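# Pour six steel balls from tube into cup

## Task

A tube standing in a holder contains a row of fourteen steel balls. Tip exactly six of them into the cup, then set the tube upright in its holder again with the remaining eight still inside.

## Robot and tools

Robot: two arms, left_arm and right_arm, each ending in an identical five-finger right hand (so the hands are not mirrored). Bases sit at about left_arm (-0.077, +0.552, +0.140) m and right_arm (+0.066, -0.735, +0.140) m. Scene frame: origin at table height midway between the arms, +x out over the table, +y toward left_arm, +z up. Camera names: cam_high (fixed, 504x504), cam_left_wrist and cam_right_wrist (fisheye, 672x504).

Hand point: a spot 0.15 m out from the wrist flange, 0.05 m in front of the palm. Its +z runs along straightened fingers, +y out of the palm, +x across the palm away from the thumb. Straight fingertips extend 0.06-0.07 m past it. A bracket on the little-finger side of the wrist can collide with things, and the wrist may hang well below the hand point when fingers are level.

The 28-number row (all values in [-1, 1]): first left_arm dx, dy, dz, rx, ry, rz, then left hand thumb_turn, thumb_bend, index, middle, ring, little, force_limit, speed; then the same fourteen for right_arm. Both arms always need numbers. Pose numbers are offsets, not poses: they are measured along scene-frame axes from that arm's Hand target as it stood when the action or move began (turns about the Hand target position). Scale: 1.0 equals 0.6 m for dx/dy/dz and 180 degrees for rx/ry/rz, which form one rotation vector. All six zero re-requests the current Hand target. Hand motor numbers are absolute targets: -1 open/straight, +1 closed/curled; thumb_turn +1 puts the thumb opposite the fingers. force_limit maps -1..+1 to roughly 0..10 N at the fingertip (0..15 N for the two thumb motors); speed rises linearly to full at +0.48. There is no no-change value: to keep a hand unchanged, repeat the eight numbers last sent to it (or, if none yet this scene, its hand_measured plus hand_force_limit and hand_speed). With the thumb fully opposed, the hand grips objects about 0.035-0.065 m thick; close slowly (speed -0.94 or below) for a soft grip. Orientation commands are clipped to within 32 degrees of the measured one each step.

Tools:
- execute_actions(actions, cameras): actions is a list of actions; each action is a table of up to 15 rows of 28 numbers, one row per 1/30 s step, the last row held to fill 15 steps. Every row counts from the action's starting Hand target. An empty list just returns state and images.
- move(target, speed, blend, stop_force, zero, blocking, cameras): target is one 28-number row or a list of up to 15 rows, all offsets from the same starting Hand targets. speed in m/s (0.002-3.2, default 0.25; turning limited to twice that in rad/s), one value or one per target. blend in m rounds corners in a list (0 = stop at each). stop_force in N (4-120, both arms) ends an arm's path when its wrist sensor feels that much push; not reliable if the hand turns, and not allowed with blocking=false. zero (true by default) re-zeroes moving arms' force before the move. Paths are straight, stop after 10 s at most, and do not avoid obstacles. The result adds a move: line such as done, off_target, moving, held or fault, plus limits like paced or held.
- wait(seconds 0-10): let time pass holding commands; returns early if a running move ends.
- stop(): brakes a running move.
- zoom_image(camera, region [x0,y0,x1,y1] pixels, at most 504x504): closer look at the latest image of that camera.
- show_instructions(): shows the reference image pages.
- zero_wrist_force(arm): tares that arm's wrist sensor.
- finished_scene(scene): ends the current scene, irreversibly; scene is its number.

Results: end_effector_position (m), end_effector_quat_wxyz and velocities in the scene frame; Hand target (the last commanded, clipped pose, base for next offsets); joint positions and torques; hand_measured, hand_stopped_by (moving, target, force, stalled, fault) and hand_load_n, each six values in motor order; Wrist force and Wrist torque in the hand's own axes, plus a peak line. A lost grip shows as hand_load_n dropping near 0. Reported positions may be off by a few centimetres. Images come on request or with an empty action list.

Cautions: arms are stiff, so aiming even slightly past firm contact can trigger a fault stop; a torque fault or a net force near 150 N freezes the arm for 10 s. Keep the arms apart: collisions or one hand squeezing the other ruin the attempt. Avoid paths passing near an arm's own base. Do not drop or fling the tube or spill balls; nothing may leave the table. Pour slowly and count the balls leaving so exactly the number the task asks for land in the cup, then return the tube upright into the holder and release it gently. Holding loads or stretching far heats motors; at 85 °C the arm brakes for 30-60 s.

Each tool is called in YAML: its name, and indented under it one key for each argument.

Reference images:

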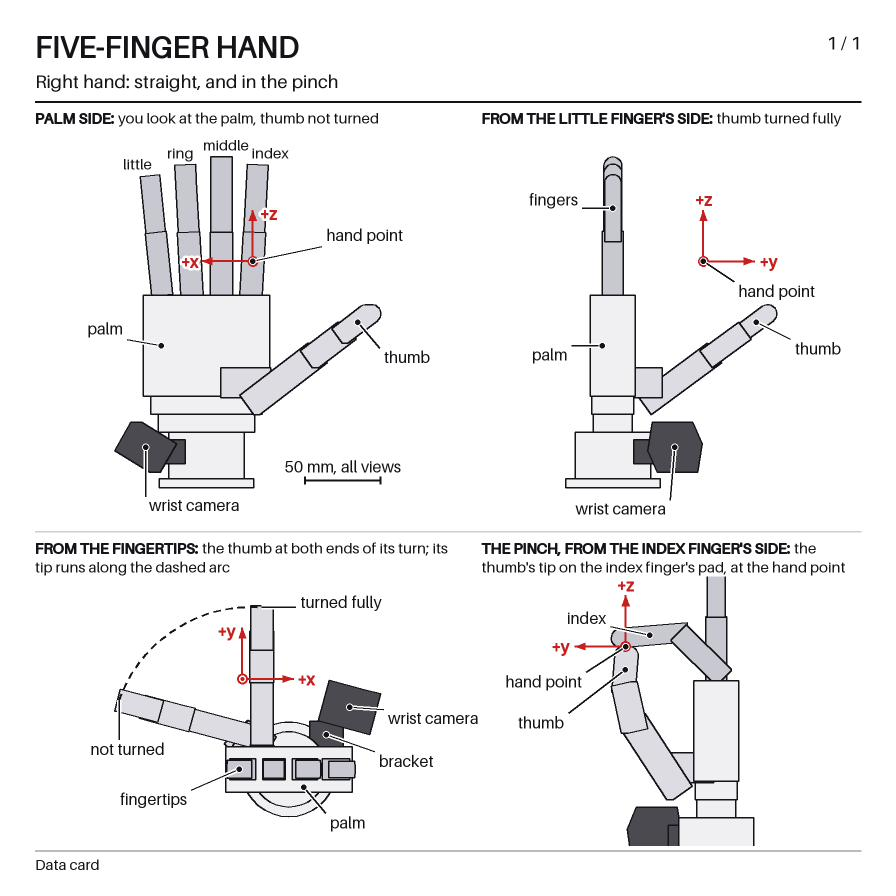

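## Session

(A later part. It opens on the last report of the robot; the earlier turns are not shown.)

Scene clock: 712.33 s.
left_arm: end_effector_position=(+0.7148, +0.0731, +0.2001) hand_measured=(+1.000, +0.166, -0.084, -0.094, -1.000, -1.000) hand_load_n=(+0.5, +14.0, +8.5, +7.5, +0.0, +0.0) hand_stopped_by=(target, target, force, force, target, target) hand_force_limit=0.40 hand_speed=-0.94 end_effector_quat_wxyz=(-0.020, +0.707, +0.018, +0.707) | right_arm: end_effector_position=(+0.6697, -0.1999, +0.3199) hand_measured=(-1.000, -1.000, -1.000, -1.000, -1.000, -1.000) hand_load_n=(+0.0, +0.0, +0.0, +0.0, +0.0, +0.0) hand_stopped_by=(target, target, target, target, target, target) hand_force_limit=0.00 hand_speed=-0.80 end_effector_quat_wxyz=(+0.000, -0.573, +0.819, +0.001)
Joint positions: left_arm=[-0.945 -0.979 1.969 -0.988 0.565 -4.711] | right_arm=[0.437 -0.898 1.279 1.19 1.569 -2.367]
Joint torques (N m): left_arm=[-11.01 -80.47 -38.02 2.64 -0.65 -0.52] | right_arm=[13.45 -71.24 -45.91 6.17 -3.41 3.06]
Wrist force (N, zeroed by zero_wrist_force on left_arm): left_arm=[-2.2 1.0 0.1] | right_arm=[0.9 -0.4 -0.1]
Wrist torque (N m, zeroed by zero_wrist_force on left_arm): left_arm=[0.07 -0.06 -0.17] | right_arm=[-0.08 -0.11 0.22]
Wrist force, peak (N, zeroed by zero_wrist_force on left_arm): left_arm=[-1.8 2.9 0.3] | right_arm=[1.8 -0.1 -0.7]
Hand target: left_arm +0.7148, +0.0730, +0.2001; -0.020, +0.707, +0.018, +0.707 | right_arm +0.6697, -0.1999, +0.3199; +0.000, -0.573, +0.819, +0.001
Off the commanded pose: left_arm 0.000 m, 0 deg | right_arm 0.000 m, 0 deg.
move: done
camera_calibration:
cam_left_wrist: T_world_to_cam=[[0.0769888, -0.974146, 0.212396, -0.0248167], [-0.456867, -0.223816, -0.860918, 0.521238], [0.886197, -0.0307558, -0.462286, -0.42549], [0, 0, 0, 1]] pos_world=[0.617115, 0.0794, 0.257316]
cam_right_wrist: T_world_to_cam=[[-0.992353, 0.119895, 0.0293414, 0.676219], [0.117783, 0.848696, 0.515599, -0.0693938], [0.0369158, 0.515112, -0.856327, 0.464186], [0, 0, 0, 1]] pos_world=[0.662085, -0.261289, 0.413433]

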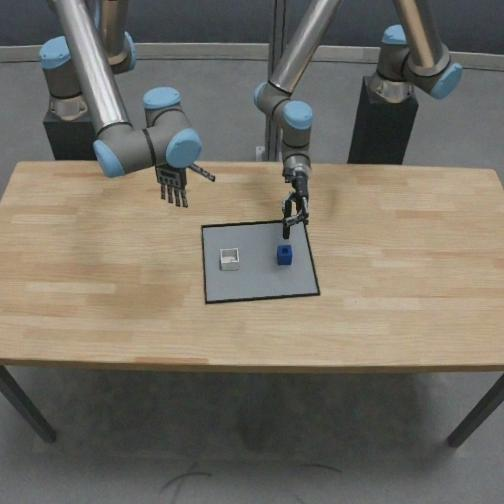

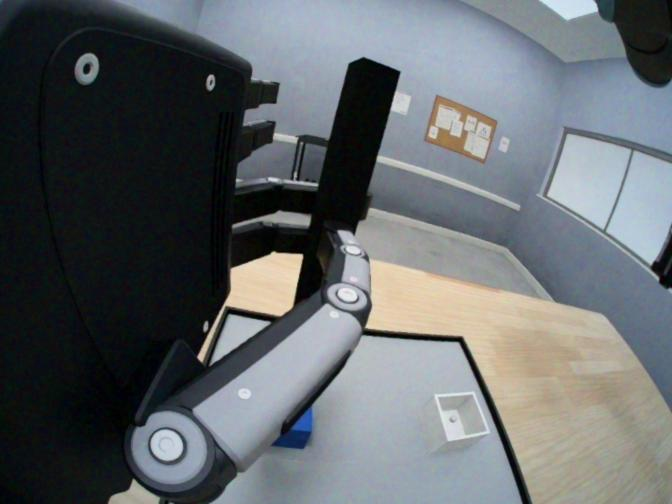

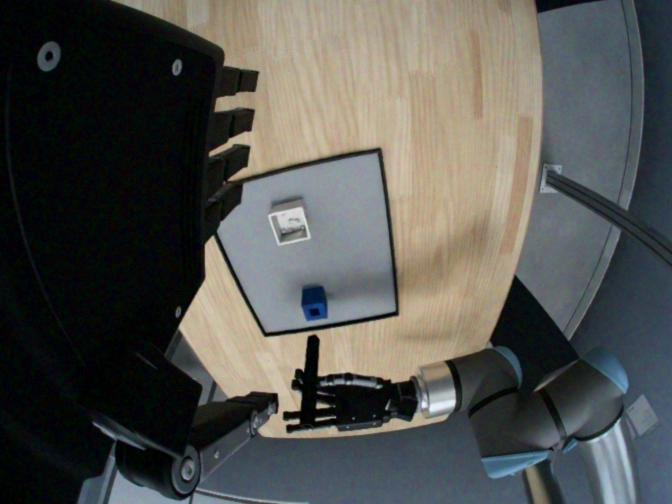

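move:
  target:
    - [-0.0025,0.003,-0.0717,0,0,-0.0778,1,0.17,0.4,0.45,-1,-1,0.4,-0.94,0,0,0,0,0,0,-1,-1,-1,-1,-1,-1,0,-0.8]
  speed: 0.15
  cameras: ["all"]

zoom_image:
  camera: "cam_high"
  region: [270, 205, 310, 270]

zoom_image:
  camera: "cam_right_wrist"
  region: [280, 280, 350, 400]

zoom_image:
  camera: "cam_left_wrist"
  region: [325, 50, 415, 140]

Scene clock: 755.67 s.
left_arm: end_effector_position=(+0.7133, +0.0749, +0.1569) hand_measured=(+1.000, +0.166, -0.084, -0.094, -1.000, -1.000) hand_load_n=(+0.5, +14.0, +8.5, +7.5, +0.0, +0.0) hand_stopped_by=(target, target, force, force, target, target) hand_force_limit=0.40 hand_speed=-0.94 end_effector_quat_wxyz=(+0.066, +0.704, -0.068, +0.704) | right_arm: end_effector_position=(+0.6697, -0.1999, +0.3199) hand_measured=(-1.000, -1.000, -1.000, -1.000, -1.000, -1.000) hand_load_n=(+0.0, +0.0, +0.0, +0.0, +0.0, +0.0) hand_stopped_by=(target, target, target, target, target, target) hand_force_limit=0.00 hand_speed=-0.80 end_effector_quat_wxyz=(+0.000, -0.573, +0.819, +0.001)
Joint positions: left_arm=[-0.86 -0.937 2.024 -1.085 0.894 -4.71] | right_arm=[0.437 -0.898 1.279 1.19 1.569 -2.367]
Joint torques (N m): left_arm=[-8.01 -91.68 -35.43 2.47 0.45 3.65] | right_arm=[12.84 -72.05 -46.74 6.26 -3.29 3.2]
Wrist force (N, zeroed by zero_wrist_force on left_arm): left_arm=[-2.3 0.4 0.3] | right_arm=[1.0 -0.5 -0.4]
Wrist torque (N m, zeroed by zero_wrist_force on left_arm): left_arm=[0.01 -0.05 -0.15] | right_arm=[-0.07 -0.12 0.22]
Wrist force, peak (N, zeroed by zero_wrist_force on left_arm): left_arm=[-3.2 -0.8 0.2] | right_arm=[1.3 -0.4 -0.5]
Hand target: left_arm +0.7133, +0.0748, +0.1571; +0.066, +0.704, -0.068, +0.704 | right_arm +0.6697, -0.1999, +0.3199; +0.000, -0.573, +0.819, +0.001
Off the commanded pose: left_arm 0.000 m, 0 deg | right_arm 0.000 m, 0 deg.
move: done
camera_calibration:
cam_left_wrist: T_world_to_cam=[[-0.160909, -0.963815, 0.212531, 0.155077], [-0.497568, -0.106753, -0.860831, 0.504059], [0.85237, -0.244264, -0.462385, -0.403849], [0, 0, 0, 1]] pos_world=[0.619985, 0.10463, 0.214217]
cam_right_wrist: T_world_to_cam=[[-0.992353, 0.119895, 0.0293414, 0.676219], [0.117783, 0.848696, 0.515599, -0.0693938], [0.0369158, 0.515112, -0.856327, 0.464186], [0, 0, 0, 1]] pos_world=[0.662085, -0.261289, 0.413433]

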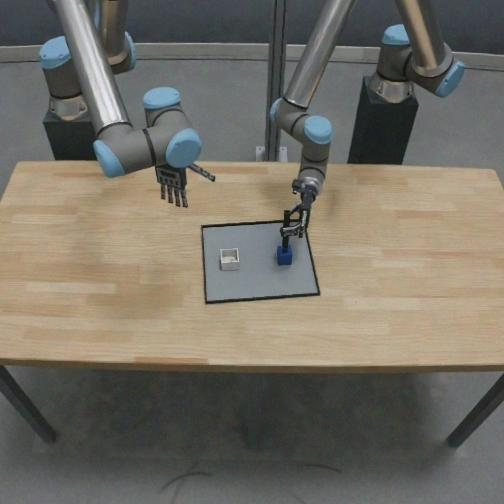

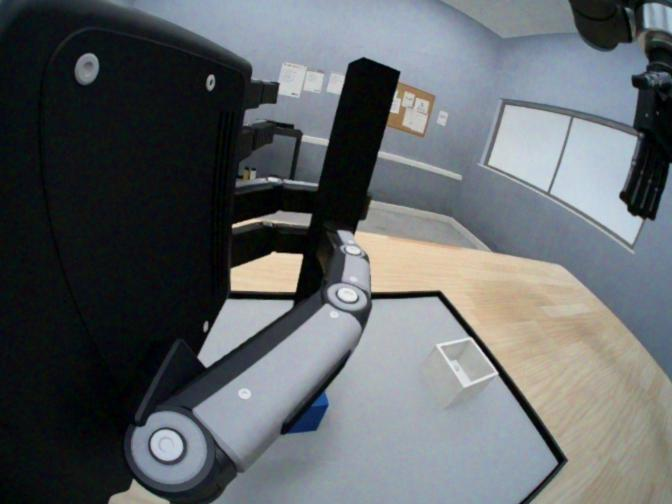

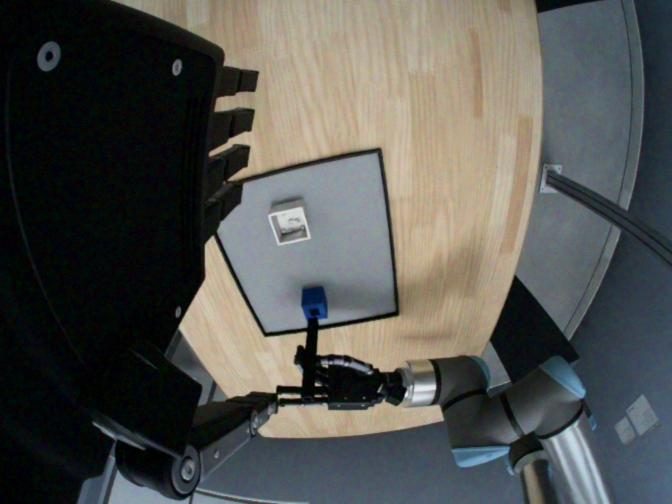

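Scaled by 7.754 from the camera's 504x504 image, which has a finer 720x720 frame.

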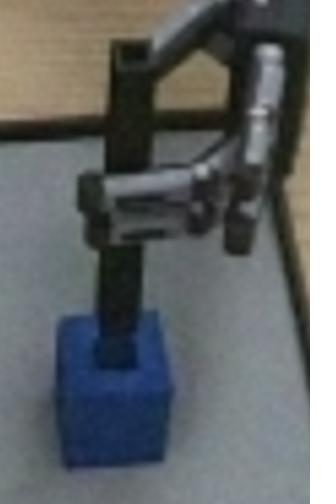

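Scaled by 4.200 from the camera's 672x504 image, which has a finer 960x720 frame.

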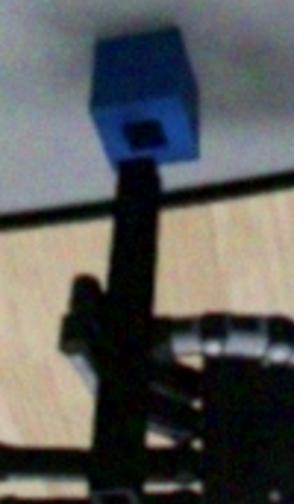

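Scaled by 5.600 from the camera's 672x504 image, which has a finer 960x720 frame.

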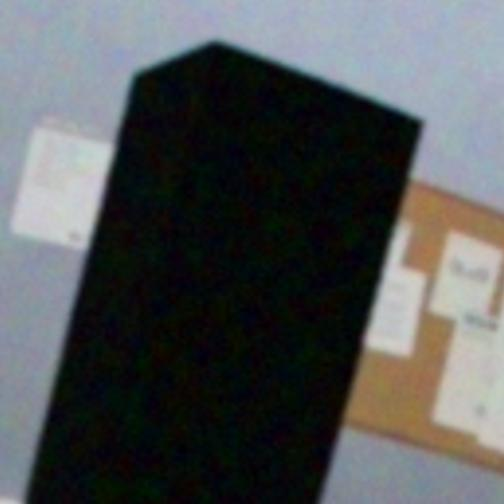

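zoom_image:
  camera: "cam_high"
  region: [272, 230, 302, 270]

zoom_image:
  camera: "cam_right_wrist"
  region: [292, 280, 342, 330]

zoom_image:
  camera: "cam_high"
  region: [276, 200, 306, 240]

Scaled by 12.600 from the camera's 504x504 image, which has a finer 720x720 frame.

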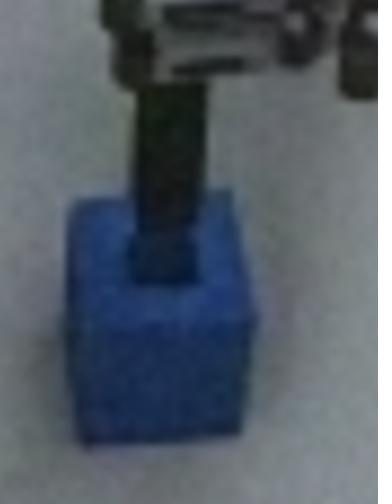

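Scaled by 10.080 from the camera's 672x504 image, which has a finer 960x720 frame.

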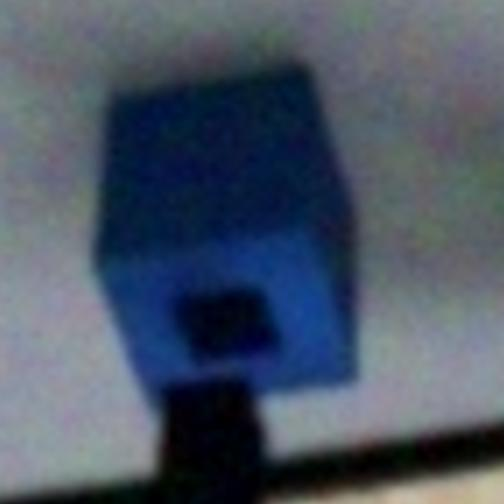

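Scaled by 12.600 from the camera's 504x504 image, which has a finer 720x720 frame.

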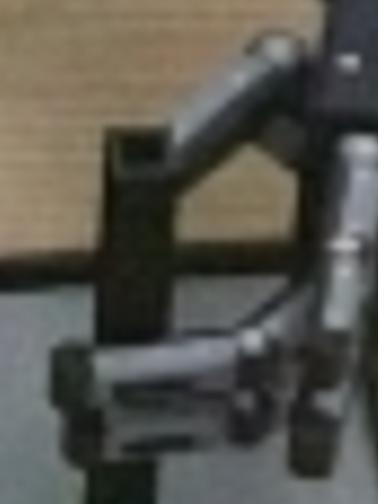

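move:
  target:
    - [-0.0025,-0.0008,-0.0283,0,0,0,1,0.17,0.4,0.45,-1,-1,0.4,-0.94,0,0,0,0,0,0,-1,-1,-1,-1,-1,-1,0,-0.8]
  speed: 0.05
  cameras: ["all"]

zoom_image:
  camera: "cam_high"
  region: [272, 230, 302, 270]

zoom_image:
  camera: "cam_right_wrist"
  region: [292, 280, 342, 330]

Scene clock: 779.63 s.
left_arm: end_effector_position=(+0.7118, +0.0742, +0.1400) hand_measured=(+1.000, +0.166, -0.084, -0.094, -1.000, -1.000) hand_load_n=(+0.5, +14.0, +8.5, +7.5, +0.0, +0.0) hand_stopped_by=(target, target, force, force, target, target) hand_force_limit=0.40 hand_speed=-0.94 end_effector_quat_wxyz=(+0.066, +0.704, -0.068, +0.704) | right_arm: end_effector_position=(+0.6697, -0.1999, +0.3199) hand_measured=(-1.000, -1.000, -1.000, -1.000, -1.000, -1.000) hand_load_n=(+0.0, +0.0, +0.0, +0.0, +0.0, +0.0) hand_stopped_by=(target, target, target, target, target, target) hand_force_limit=0.00 hand_speed=-0.80 end_effector_quat_wxyz=(+0.000, -0.573, +0.819, +0.001)
Joint positions: left_arm=[-0.863 -0.91 2.025 -1.113 0.891 -4.71] | right_arm=[0.437 -0.898 1.279 1.19 1.569 -2.367]
Joint torques (N m): left_arm=[-3.72 -94.04 -14.4 2.37 -1.7 -2.26] | right_arm=[13.23 -71.35 -46.27 6.31 -3.2 3.14]
Wrist force (N, zeroed by zero_wrist_force on left_arm): left_arm=[-2.1 0.6 0.0] | right_arm=[0.7 0.1 -0.1]
Wrist torque (N m, zeroed by zero_wrist_force on left_arm): left_arm=[0.06 -0.07 -0.11] | right_arm=[-0.01 -0.08 0.22]
Wrist force, peak (N, zeroed by zero_wrist_force on left_arm): left_arm=[-3.0 0.4 0.1] | right_arm=[1.3 -0.2 0.0]
Hand target: left_arm +0.7118, +0.0743, +0.1401; +0.066, +0.704, -0.068, +0.704 | right_arm +0.6697, -0.1999, +0.3199; +0.000, -0.573, +0.819, +0.001
Off the commanded pose: left_arm 0.000 m, 0 deg | right_arm 0.000 m, 0 deg.
move: done
camera_calibration:
cam_left_wrist: T_world_to_cam=[[-0.161086, -0.963752, 0.21268, 0.157943], [-0.497447, -0.106835, -0.860891, 0.488561], [0.852407, -0.244475, -0.462206, -0.410612], [0, 0, 0, 1]] pos_world=[0.618485, 0.104029, 0.197218]
cam_right_wrist: T_world_to_cam=[[-0.992353, 0.119895, 0.0293414, 0.676219], [0.117783, 0.848696, 0.515599, -0.0693938], [0.0369158, 0.515112, -0.856327, 0.464186], [0, 0, 0, 1]] pos_world=[0.662085, -0.261289, 0.413433]

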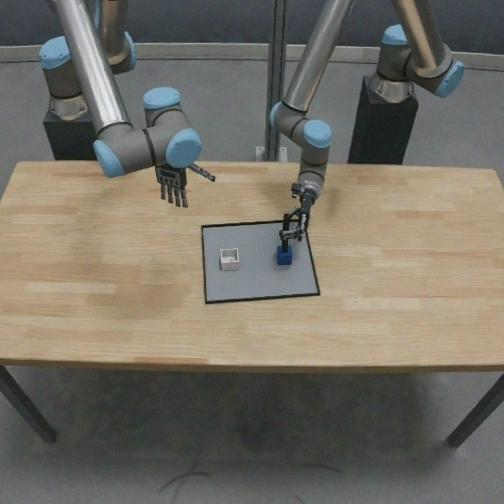

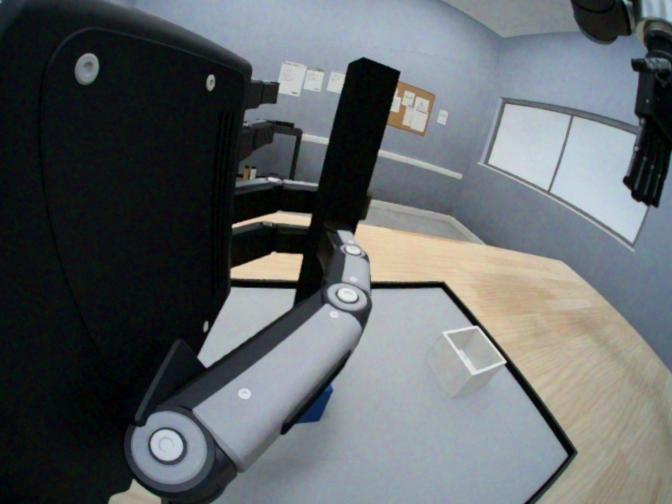

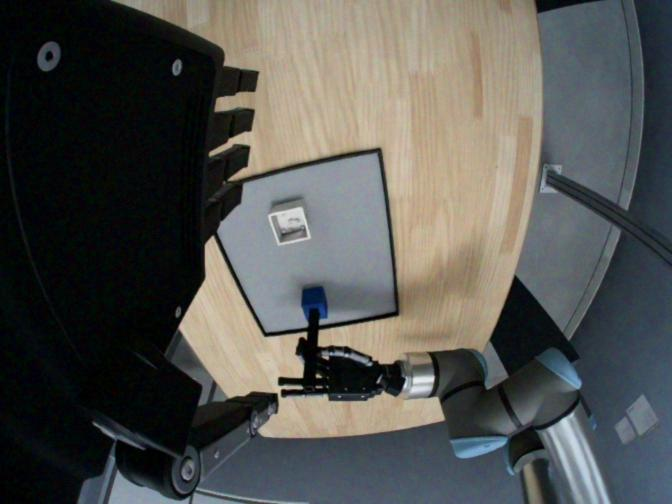

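Scaled by 12.600 from the camera's 504x504 image, which has a finer 720x720 frame.

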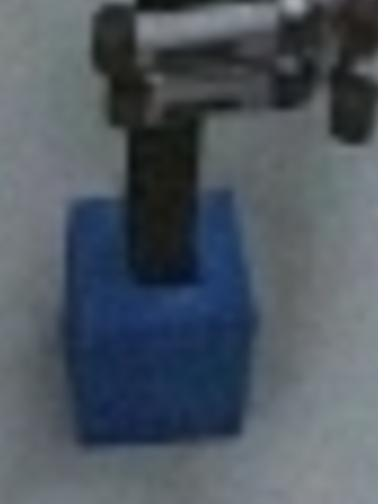

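Scaled by 10.080 from the camera's 672x504 image, which has a finer 960x720 frame.

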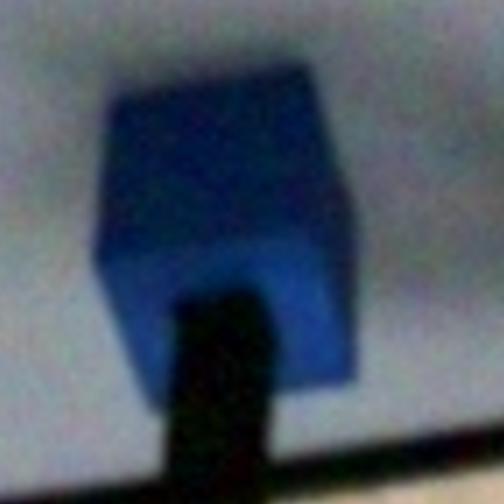

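move:
  target:
    - [0,0,-0.0917,0,0,0,1,0.17,0.4,0.45,-1,-1,0.4,-0.94,0,0,0,0,0,0,-1,-1,-1,-1,-1,-1,0,-0.8]
  speed: 0.03
  stop_force: 6
  cameras: ["cam_high", "cam_right_wrist"]

zoom_image:
  camera: "cam_high"
  region: [262, 220, 312, 270]

zoom_image:
  camera: "cam_right_wrist"
  region: [280, 270, 360, 350]

Scene clock: 786.63 s.
left_arm: end_effector_position=(+0.7118, +0.0743, +0.1344) hand_measured=(+1.000, +0.166, -0.084, -0.094, -1.000, -1.000) hand_load_n=(-2.5, +13.5, +10.5, +6.5, +0.0, +0.0) hand_stopped_by=(target, target, force, force, target, target) hand_force_limit=0.40 hand_speed=-0.94 end_effector_quat_wxyz=(+0.066, +0.704, -0.068, +0.704) | right_arm: end_effector_position=(+0.6697, -0.1999, +0.3199) hand_measured=(-1.000, -1.000, -1.000, -1.000, -1.000, -1.000) hand_load_n=(+0.0, +0.0, +0.0, +0.0, +0.0, +0.0) hand_stopped_by=(target, target, target, target, target, target) hand_force_limit=0.00 hand_speed=-0.80 end_effector_quat_wxyz=(+0.000, -0.573, +0.819, +0.001)
Joint positions: left_arm=[-0.863 -0.901 2.024 -1.122 0.891 -4.71] | right_arm=[0.437 -0.898 1.279 1.19 1.569 -2.367]
Joint torques (N m): left_arm=[5.32 -67.37 -11.43 -5.01 -0.4 3.08] | right_arm=[11.96 -71.88 -45.56 6.13 -3.12 3.03]
Wrist force (N, zeroed by zero_wrist_force on left_arm): left_arm=[-2.3 0.5 0.2] | right_arm=[0.8 -0.2 -0.1]
Wrist torque (N m, zeroed by zero_wrist_force on left_arm): left_arm=[0.03 -0.05 -0.13] | right_arm=[-0.05 -0.09 0.22]
Wrist force, peak (N, zeroed by zero_wrist_force on left_arm): left_arm=[11.2 -0.8 -0.6] | right_arm=[0.9 -0.8 -0.8]
Hand target: left_arm +0.7118, +0.0743, +0.1344; +0.066, +0.704, -0.068, +0.704 (not the last commanded pose) | right_arm +0.6697, -0.1999, +0.3199; +0.000, -0.573, +0.819, +0.001
Off the commanded pose: left_arm 0.049 m, 0 deg | right_arm 0.000 m, 0 deg.
move: contact (left_arm)
camera_calibration:
cam_right_wrist: T_world_to_cam=[[-0.992353, 0.119895, 0.0293414, 0.676219], [0.117783, 0.848696, 0.515599, -0.0693938], [0.0369158, 0.515112, -0.856327, 0.464186], [0, 0, 0, 1]] pos_world=[0.662085, -0.261289, 0.413433]
Images, in order (width x height): cam_high 504x504, cam_right_wrist 672x504.

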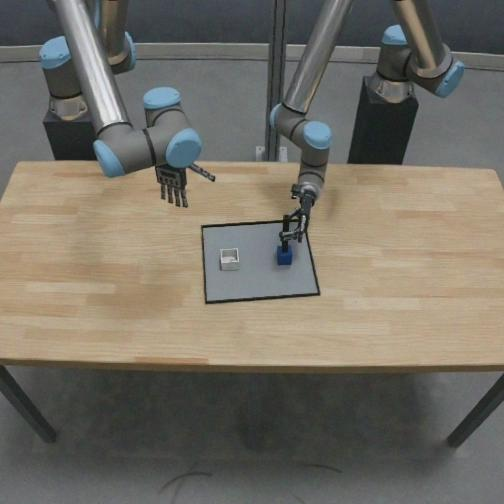

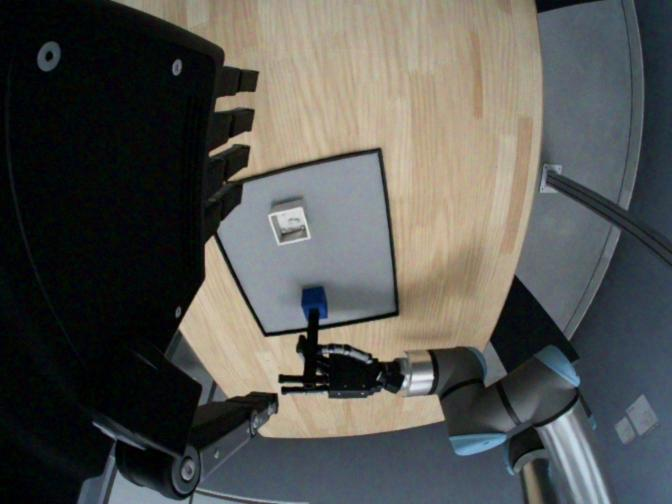

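Scaled by 10.080 from the camera's 504x504 image, which has a finer 720x720 frame.

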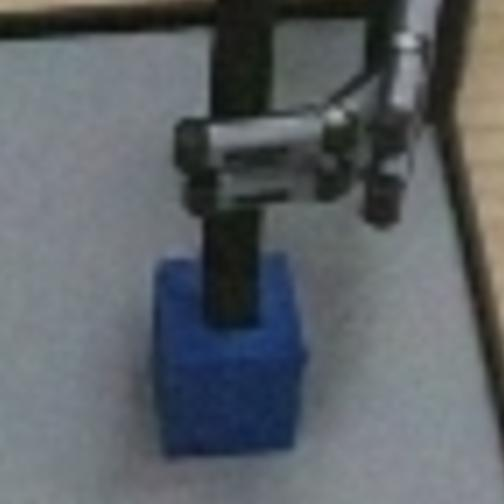

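Scaled by 6.300 from the camera's 672x504 image, which has a finer 960x720 frame.

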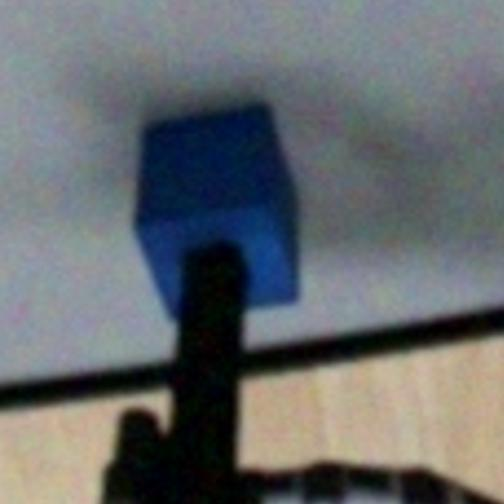

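zoom_image:
  camera: "cam_high"
  region: [274, 240, 300, 266]

zoom_image:
  camera: "cam_right_wrist"
  region: [296, 285, 336, 325]

Scaled by 19.385 from the camera's 504x504 image, which has a finer 720x720 frame.

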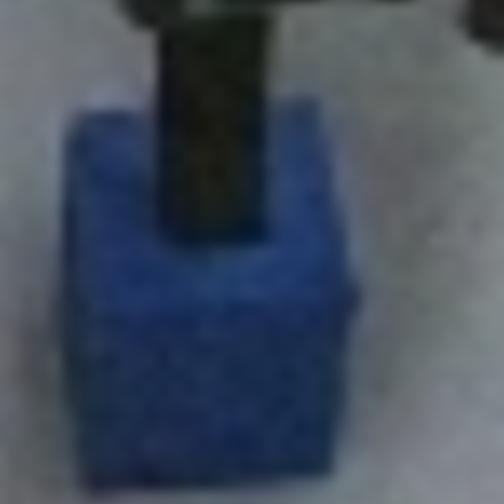

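Scaled by 12.600 from the camera's 672x504 image, which has a finer 960x720 frame.

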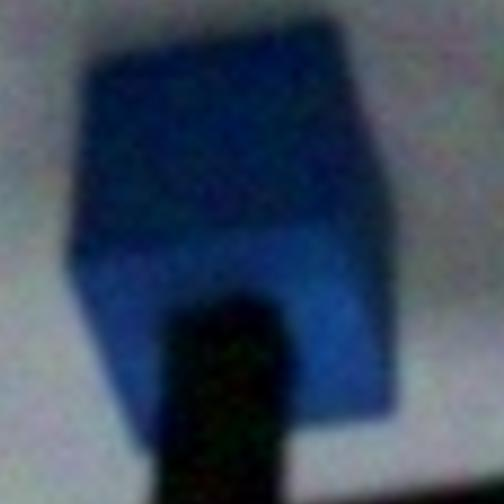

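move:
  target:
    - [-0.0012,-0.0007,0.003,0,0,0,1,0.17,0.4,0.45,-1,-1,0.4,-0.94,0,0,0,0,0,0,-1,-1,-1,-1,-1,-1,0,-0.8]
    - [-0.0012,-0.0007,-0.0832,0,0,0,1,0.17,0.4,0.45,-1,-1,0.4,-0.94,0,0,0,0,0,0,-1,-1,-1,-1,-1,-1,0,-0.8]
  speed: 0.025
  stop_force: 5

Scene clock: 821.73 s.
left_arm: end_effector_position=(+0.7111, +0.0739, +0.0885) hand_measured=(+1.000, +0.166, -0.084, -0.094, -1.000, -1.000) hand_load_n=(-1.0, +10.5, +10.5, +8.0, +0.0, -0.5) hand_stopped_by=(target, target, force, force, target, target) hand_force_limit=0.40 hand_speed=-0.94 end_effector_quat_wxyz=(+0.066, +0.704, -0.068, +0.704) | right_arm: end_effector_position=(+0.6697, -0.1999, +0.3199) hand_measured=(-1.000, -1.000, -1.000, -1.000, -1.000, -1.000) hand_load_n=(+0.0, +0.0, +0.0, +0.0, +0.0, +0.0) hand_stopped_by=(target, target, target, target, target, target) hand_force_limit=0.00 hand_speed=-0.80 end_effector_quat_wxyz=(+0.000, -0.573, +0.819, +0.001)
Joint positions: left_arm=[-0.864 -0.825 2.016 -1.19 0.89 -4.71] | right_arm=[0.437 -0.898 1.279 1.19 1.569 -2.367]
Joint torques (N m): left_arm=[-4.15 -99.08 -14.16 -2.19 0.8 -1.3] | right_arm=[12.89 -71.55 -45.9 6.22 -2.97 3.02]
Wrist force (N, zeroed by zero_wrist_force on left_arm): left_arm=[-7.4 -1.7 -1.2] | right_arm=[0.8 -0.6 -0.1]
Wrist torque (N m, zeroed by zero_wrist_force on left_arm): left_arm=[0.03 -0.06 -0.26] | right_arm=[-0.11 -0.10 0.21]
Wrist force, peak (N, zeroed by zero_wrist_force on left_arm): left_arm=[-8.5 -4.4 -1.6] | right_arm=[1.2 -0.3 -0.7]
Hand target: left_arm +0.7111, +0.0739, +0.0885; +0.066, +0.704, -0.068, +0.704 (not the last commanded pose) | right_arm +0.6697, -0.1999, +0.3199; +0.000, -0.573, +0.819, +0.001
Off the commanded pose: left_arm 0.004 m, 0 deg | right_arm 0.000 m, 0 deg.
move: contact (left_arm); path passed 1 of 2 targets

execute_actions:
  actions: []

zoom_image:
  camera: "cam_high"
  region: [262, 210, 312, 270]

zoom_image:
  camera: "cam_right_wrist"
  region: [270, 260, 370, 360]

Scene clock: 825.23 s.
left_arm: end_effector_position=(+0.7111, +0.0739, +0.0885) hand_measured=(+1.000, +0.166, -0.084, -0.094, -1.000, -1.000) hand_load_n=(-1.0, +10.0, +10.5, +8.0, +0.0, +0.0) hand_stopped_by=(target, target, force, force, target, target) hand_force_limit=0.40 hand_speed=-0.94 end_effector_quat_wxyz=(+0.066, +0.704, -0.068, +0.704) | right_arm: end_effector_position=(+0.6697, -0.1999, +0.3199) hand_measured=(-1.000, -1.000, -1.000, -1.000, -1.000, -1.000) hand_load_n=(+0.0, +0.0, +0.0, +0.0, +0.0, +0.0) hand_stopped_by=(target, target, target, target, target, target) hand_force_limit=0.00 hand_speed=-0.80 end_effector_quat_wxyz=(+0.000, -0.573, +0.819, +0.001)
Joint positions: left_arm=[-0.864 -0.825 2.016 -1.19 0.89 -4.71] | right_arm=[0.437 -0.898 1.279 1.19 1.569 -2.367]
Joint velocities: within noise
Joint torques (N m): left_arm=[-2.24 -97.81 -15.71 -7.28 0.82 -1.55] | right_arm=[12.61 -72.65 -45.61 6.07 -3.02 2.93]
Motor temperatures (°C): left_arm=[36 35 34 39 42 41] | right_arm=[34 35 35 40 44 40]
Wrist force (N, zeroed by zero_wrist_force on left_arm): left_arm=[-7.1 -1.8 -1.2] | right_arm=[0.6 -0.2 -0.5]
Wrist torque (N m, zeroed by zero_wrist_force on left_arm): left_arm=[0.02 -0.11 -0.23] | right_arm=[-0.03 -0.05 0.20]
Wrist force, peak (N, zeroed by zero_wrist_force on left_arm): left_arm=[-7.9 -1.9 -1.3] | right_arm=[1.1 -0.2 -0.8]
Hand target: left_arm +0.7111, +0.0739, +0.0885; +0.066, +0.704, -0.068, +0.704 (not the last commanded pose) | right_arm +0.6697, -0.1999, +0.3199; +0.000, -0.573, +0.819, +0.001
Off the commanded pose: left_arm 0.004 m, 0 deg | right_arm 0.000 m, 0 deg.
camera_calibration:
cam_left_wrist: T_world_to_cam=[[-0.161098, -0.963764, 0.21262, 0.168416], [-0.49751, -0.106757, -0.860864, 0.44386], [0.852368, -0.244464, -0.462284, -0.433883], [0, 0, 0, 1]] pos_world=[0.617784, 0.103629, 0.145718]
cam_right_wrist: T_world_to_cam=[[-0.992353, 0.119895, 0.0293414, 0.676219], [0.117783, 0.848696, 0.515599, -0.0693938], [0.0369158, 0.515112, -0.856327, 0.464186], [0, 0, 0, 1]] pos_world=[0.662085, -0.261289, 0.413433]

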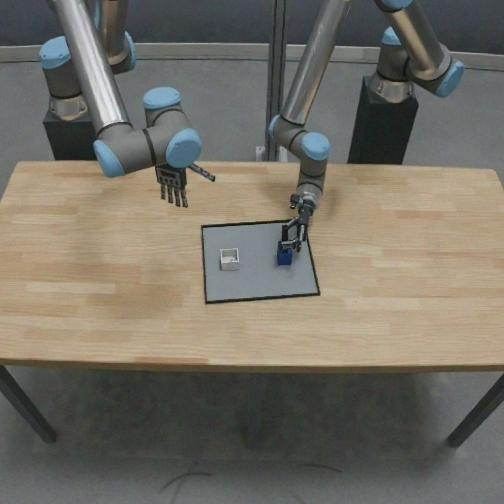

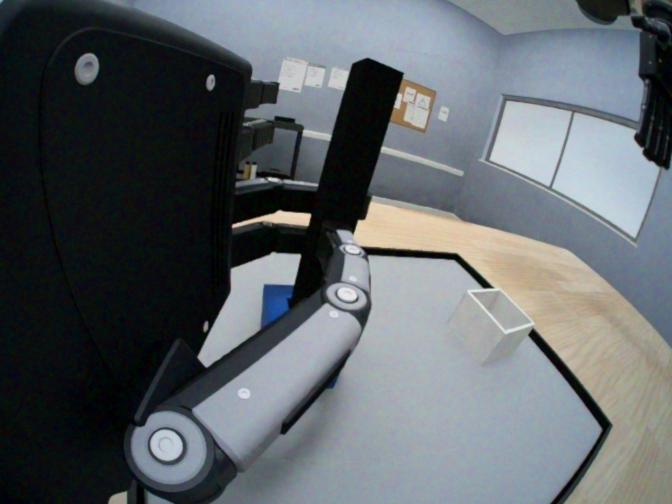

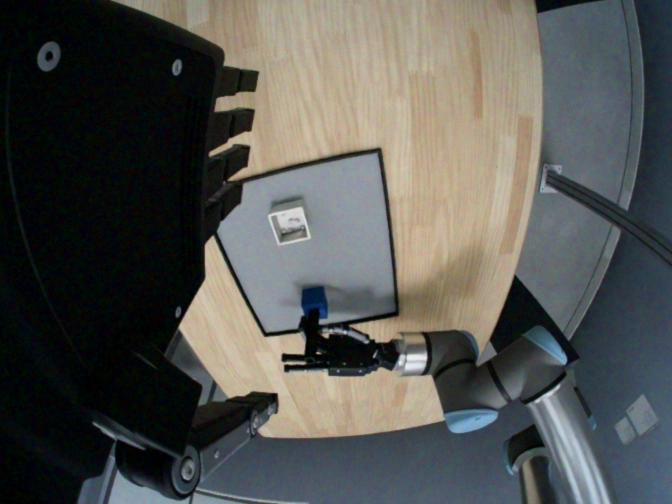

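Scaled by 8.400 from the camera's 504x504 image, which has a finer 720x720 frame.

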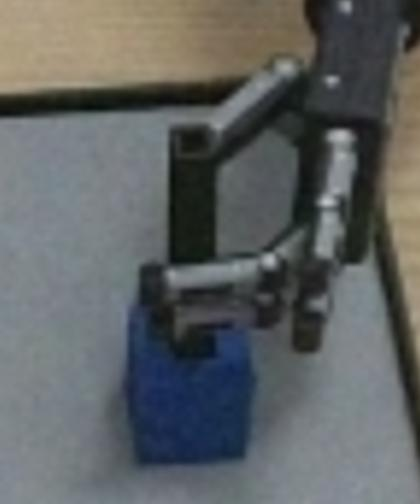

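Scaled by 5.040 from the camera's 672x504 image, which has a finer 960x720 frame.

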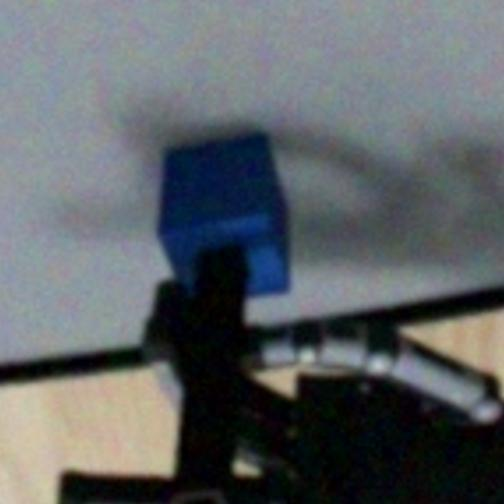

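move:
  target:
    - [0,0,-0.0083,0,0,0,1,0.17,0.4,0.45,-1,-1,0.4,-0.94,0,0,0,0,0,0,-1,-1,-1,-1,-1,-1,0,-0.8]
  speed: 0.015
  stop_force: 12

Scene clock: 831.23 s.
left_arm: end_effector_position=(+0.7110, +0.0739, +0.0871) hand_measured=(+1.000, +0.166, -0.084, -0.096, -1.000, -1.000) hand_load_n=(-1.5, +9.5, +10.5, +9.0, +0.0, +0.0) hand_stopped_by=(target, target, force, force, target, target) hand_force_limit=0.40 hand_speed=-0.94 end_effector_quat_wxyz=(+0.066, +0.704, -0.068, +0.704) | right_arm: end_effector_position=(+0.6697, -0.1999, +0.3199) hand_measured=(-1.000, -1.000, -1.000, -1.000, -1.000, -1.000) hand_load_n=(+0.0, +0.0, +0.0, +0.0, +0.0, +0.0) hand_stopped_by=(target, target, target, target, target, target) hand_force_limit=0.00 hand_speed=-0.80 end_effector_quat_wxyz=(+0.000, -0.573, +0.819, +0.001)
Joint positions: left_arm=[-0.864 -0.823 2.016 -1.192 0.89 -4.71] | right_arm=[0.437 -0.898 1.279 1.19 1.569 -2.367]
Joint torques (N m): left_arm=[-2.46 -97.66 -11.98 1.29 0.37 -1.19] | right_arm=[11.82 -72.55 -44.99 6.05 -2.97 3.05]
Wrist force (N, zeroed by zero_wrist_force on left_arm): left_arm=[-5.5 -4.3 -1.0] | right_arm=[1.0 -0.1 0.0]
Wrist torque (N m, zeroed by zero_wrist_force on left_arm): left_arm=[0.05 0.04 -0.28] | right_arm=[-0.04 -0.13 0.24]
Wrist force, peak (N, zeroed by zero_wrist_force on left_arm): left_arm=[7.9 -7.4 -1.5] | right_arm=[1.2 -0.5 -0.4]
Hand target: left_arm +0.7110, +0.0739, +0.0871; +0.066, +0.704, -0.068, +0.704 (not the last commanded pose) | right_arm +0.6697, -0.1999, +0.3199; +0.000, -0.573, +0.819, +0.001
Off the commanded pose: left_arm 0.004 m, 0 deg | right_arm 0.000 m, 0 deg.
move: contact (left_arm)

move:
  target:
    - [0,0,0,0,0,0,1,0.17,-0.3,-0.3,-1,-1,0.4,-0.85,0,0,0,0,0,0,-1,-1,-1,-1,-1,-1,0,-0.8]
  cameras: ["cam_high", "cam_right_wrist"]

zoom_image:
  camera: "cam_high"
  region: [262, 210, 312, 270]

zoom_image:
  camera: "cam_right_wrist"
  region: [270, 260, 370, 360]

Scene clock: 837.53 s.
left_arm: end_effector_position=(+0.7110, +0.0739, +0.0872) hand_measured=(+1.000, +0.170, -0.300, -0.300, -1.000, -1.000) hand_load_n=(+0.5, +0.0, +0.0, +0.0, +0.0, +0.0) hand_stopped_by=(target, target, target, target, target, target) hand_force_limit=0.40 hand_speed=-0.85 end_effector_quat_wxyz=(+0.066, +0.704, -0.068, +0.704) | right_arm: end_effector_position=(+0.6697, -0.1999, +0.3199) hand_measured=(-1.000, -1.000, -1.000, -1.000, -1.000, -1.000) hand_load_n=(+0.0, +0.0, +0.0, +0.0, +0.0, +0.0) hand_stopped_by=(target, target, target, target, target, target) hand_force_limit=0.00 hand_speed=-0.80 end_effector_quat_wxyz=(+0.000, -0.573, +0.819, +0.001)
Joint positions: left_arm=[-0.864 -0.823 2.016 -1.192 0.89 -4.71] | right_arm=[0.437 -0.898 1.279 1.19 1.569 -2.367]
Joint torques (N m): left_arm=[-0.99 -85.7 -15.01 -0.63 0.39 -1.27] | right_arm=[12.69 -72.64 -45.46 6 -3.03 3.04]
Wrist force (N, zeroed by zero_wrist_force on left_arm): left_arm=[-2.3 0.9 0.5] | right_arm=[0.5 -0.4 -0.3]
Wrist torque (N m, zeroed by zero_wrist_force on left_arm): left_arm=[0.05 0.04 -0.18] | right_arm=[-0.07 -0.04 0.19]
Wrist force, peak (N, zeroed by zero_wrist_force on left_arm): left_arm=[-5.9 -4.5 -1.1] | right_arm=[1.3 -0.5 -0.4]
Hand target: left_arm +0.7110, +0.0739, +0.0871; +0.066, +0.704, -0.068, +0.704 | right_arm +0.6697, -0.1999, +0.3199; +0.000, -0.573, +0.819, +0.001
Off the commanded pose: left_arm 0.000 m, 0 deg | right_arm 0.000 m, 0 deg.
move: done
camera_calibration:
cam_right_wrist: T_world_to_cam=[[-0.992353, 0.119895, 0.0293414, 0.676219], [0.117783, 0.848696, 0.515599, -0.0693938], [0.0369158, 0.515112, -0.856327, 0.464186], [0, 0, 0, 1]] pos_world=[0.662085, -0.261289, 0.413433]
Images, in order (width x height): cam_high 504x504, cam_right_wrist 672x504.

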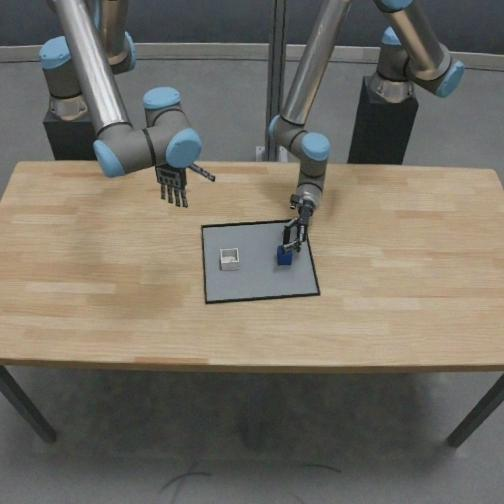

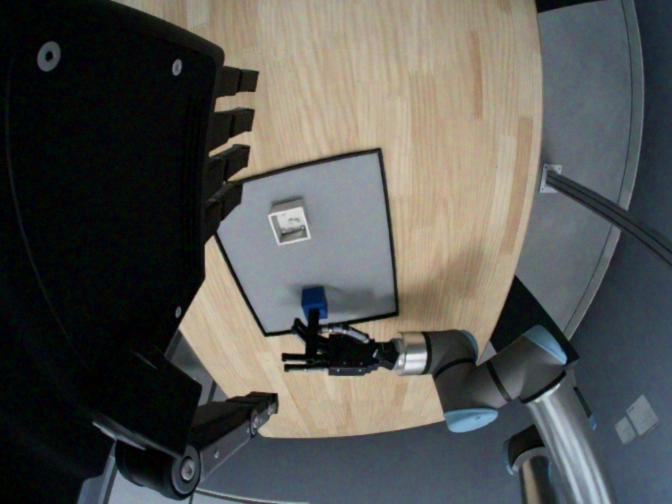

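Scaled by 8.400 from the camera's 504x504 image, which has a finer 720x720 frame.

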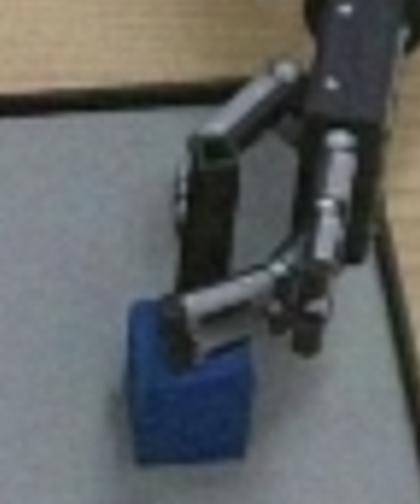

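Scaled by 5.040 from the camera's 672x504 image, which has a finer 960x720 frame.

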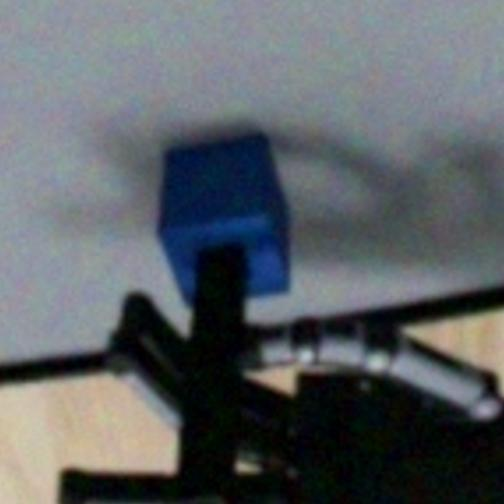

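move:
  target:
    - [0,0,0,0,0,0,1,0.17,-1,-1,-1,-1,0.4,-0.5,0,0,0,0,0,0,-1,-1,-1,-1,-1,-1,0,-0.8]
    - [-0.1636,0.0318,0,0,0,0,1,0.17,-1,-1,-1,-1,0.4,-0.5,0,0,0,0,0,0,-1,-1,-1,-1,-1,-1,0,-0.8]
    - [-0.3272,0.0636,0.1,0,0,0,1,0.17,-1,-1,-1,-1,0.4,-0.5,0,0,0,0,0,0,-1,-1,-1,-1,-1,-1,0,-0.8]
  speed: [0.05,0.08,0.2]
  blend: [0,0.03,0]
  cameras: ["all"]

zoom_image:
  camera: "cam_high"
  region: [200, 210, 320, 310]

zoom_image:
  camera: "cam_right_wrist"
  region: [210, 140, 410, 380]

zoom_image:
  camera: "cam_right_wrist"
  region: [260, 190, 330, 260]

Scene clock: 848.47 s.
left_arm: end_effector_position=(+0.5147, +0.1121, +0.1471) hand_measured=(+1.000, +0.170, -1.000, -1.000, -1.000, -1.000) hand_load_n=(+0.0, +0.0, +0.0, +0.0, +0.0, +0.0) hand_stopped_by=(target, target, target, target, target, target) hand_force_limit=0.40 hand_speed=-0.50 end_effector_quat_wxyz=(+0.066, +0.704, -0.068, +0.704) | right_arm: end_effector_position=(+0.6697, -0.1999, +0.3199) hand_measured=(-1.000, -1.000, -1.000, -1.000, -1.000, -1.000) hand_load_n=(+0.0, +0.0, +0.0, +0.0, +0.0, +0.0) hand_stopped_by=(target, target, target, target, target, target) hand_force_limit=0.00 hand_speed=-0.80 end_effector_quat_wxyz=(+0.000, -0.573, +0.819, +0.001)
Joint positions: left_arm=[-1.137 -1.053 2.38 -1.325 0.616 -4.711] | right_arm=[0.437 -0.898 1.279 1.19 1.569 -2.367]
Joint torques (N m): left_arm=[-9.83 -59.89 -14.67 -0.63 -0.4 -3.78] | right_arm=[11.36 -71.66 -45.86 6 -2.86 3.09]
Wrist force (N, zeroed by zero_wrist_force on left_arm): left_arm=[-2.9 0.5 -0.1] | right_arm=[0.6 -0.6 -0.5]
Wrist torque (N m, zeroed by zero_wrist_force on left_arm): left_arm=[-0.02 0.15 -0.24] | right_arm=[-0.08 -0.04 0.19]
Wrist force, peak (N, zeroed by zero_wrist_force on left_arm): left_arm=[-3.4 0.4 -0.2] | right_arm=[1.0 -0.6 -0.7]
Hand target: left_arm +0.5147, +0.1121, +0.1471; +0.066, +0.704, -0.068, +0.704 | right_arm +0.6697, -0.1999, +0.3199; +0.000, -0.573, +0.819, +0.001
Off the commanded pose: left_arm 0.000 m, 0 deg | right_arm 0.000 m, 0 deg.
move: done
camera_calibration:
cam_left_wrist: T_world_to_cam=[[-0.161086, -0.963752, 0.21268, 0.161129], [-0.497447, -0.106835, -0.860891, 0.400714], [0.852407, -0.244475, -0.462206, -0.230165], [0, 0, 0, 1]] pos_world=[0.421485, 0.141829, 0.204318]
cam_right_wrist: T_world_to_cam=[[-0.992353, 0.119895, 0.0293414, 0.676219], [0.117783, 0.848696, 0.515599, -0.0693938], [0.0369158, 0.515112, -0.856327, 0.464186], [0, 0, 0, 1]] pos_world=[0.662085, -0.261289, 0.413433]

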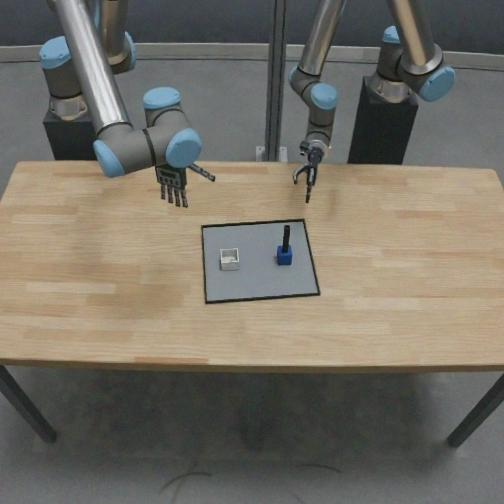

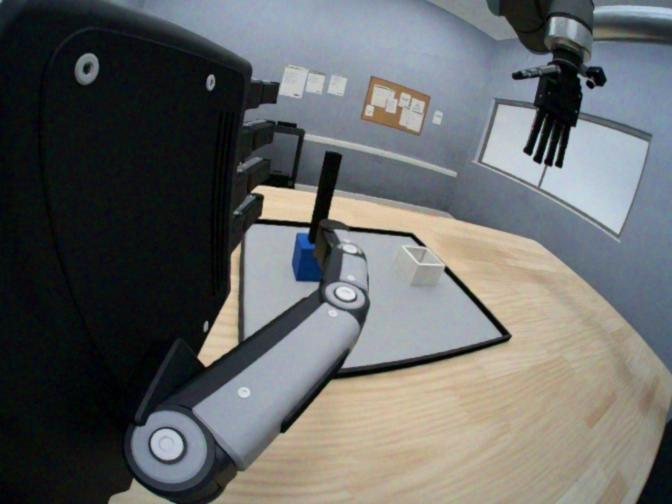

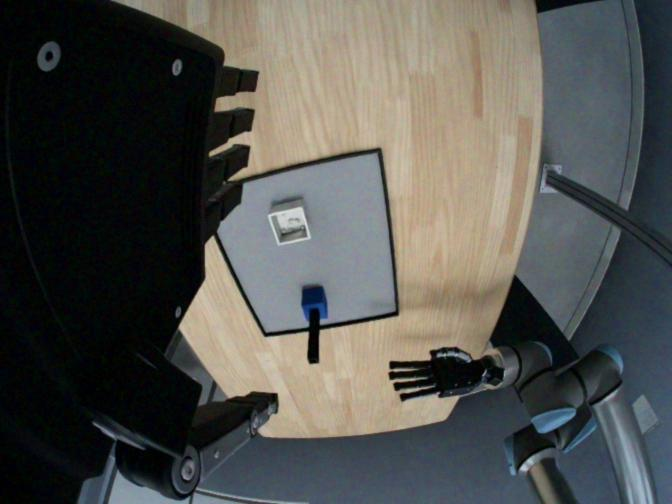

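Scaled by 4.200 from the camera's 504x504 image, which has a finer 720x720 frame.

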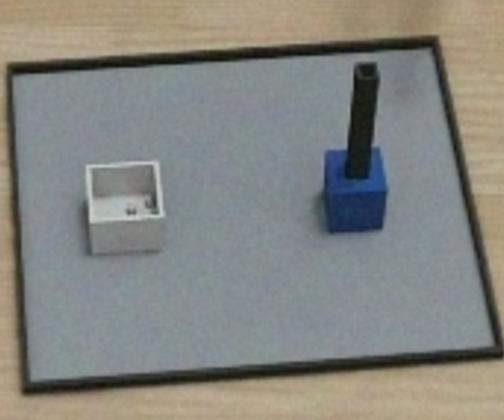

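Scaled by 2.100 from the camera's 672x504 image, which has a finer 960x720 frame.

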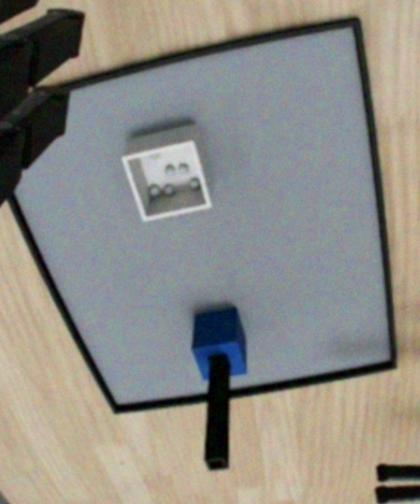

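Scaled by 7.200 from the camera's 672x504 image, which has a finer 960x720 frame.

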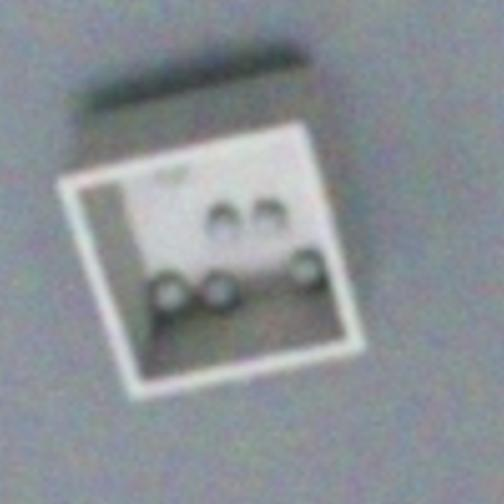

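finished_scene:
  scene: 1

The scene is finished: the task was done.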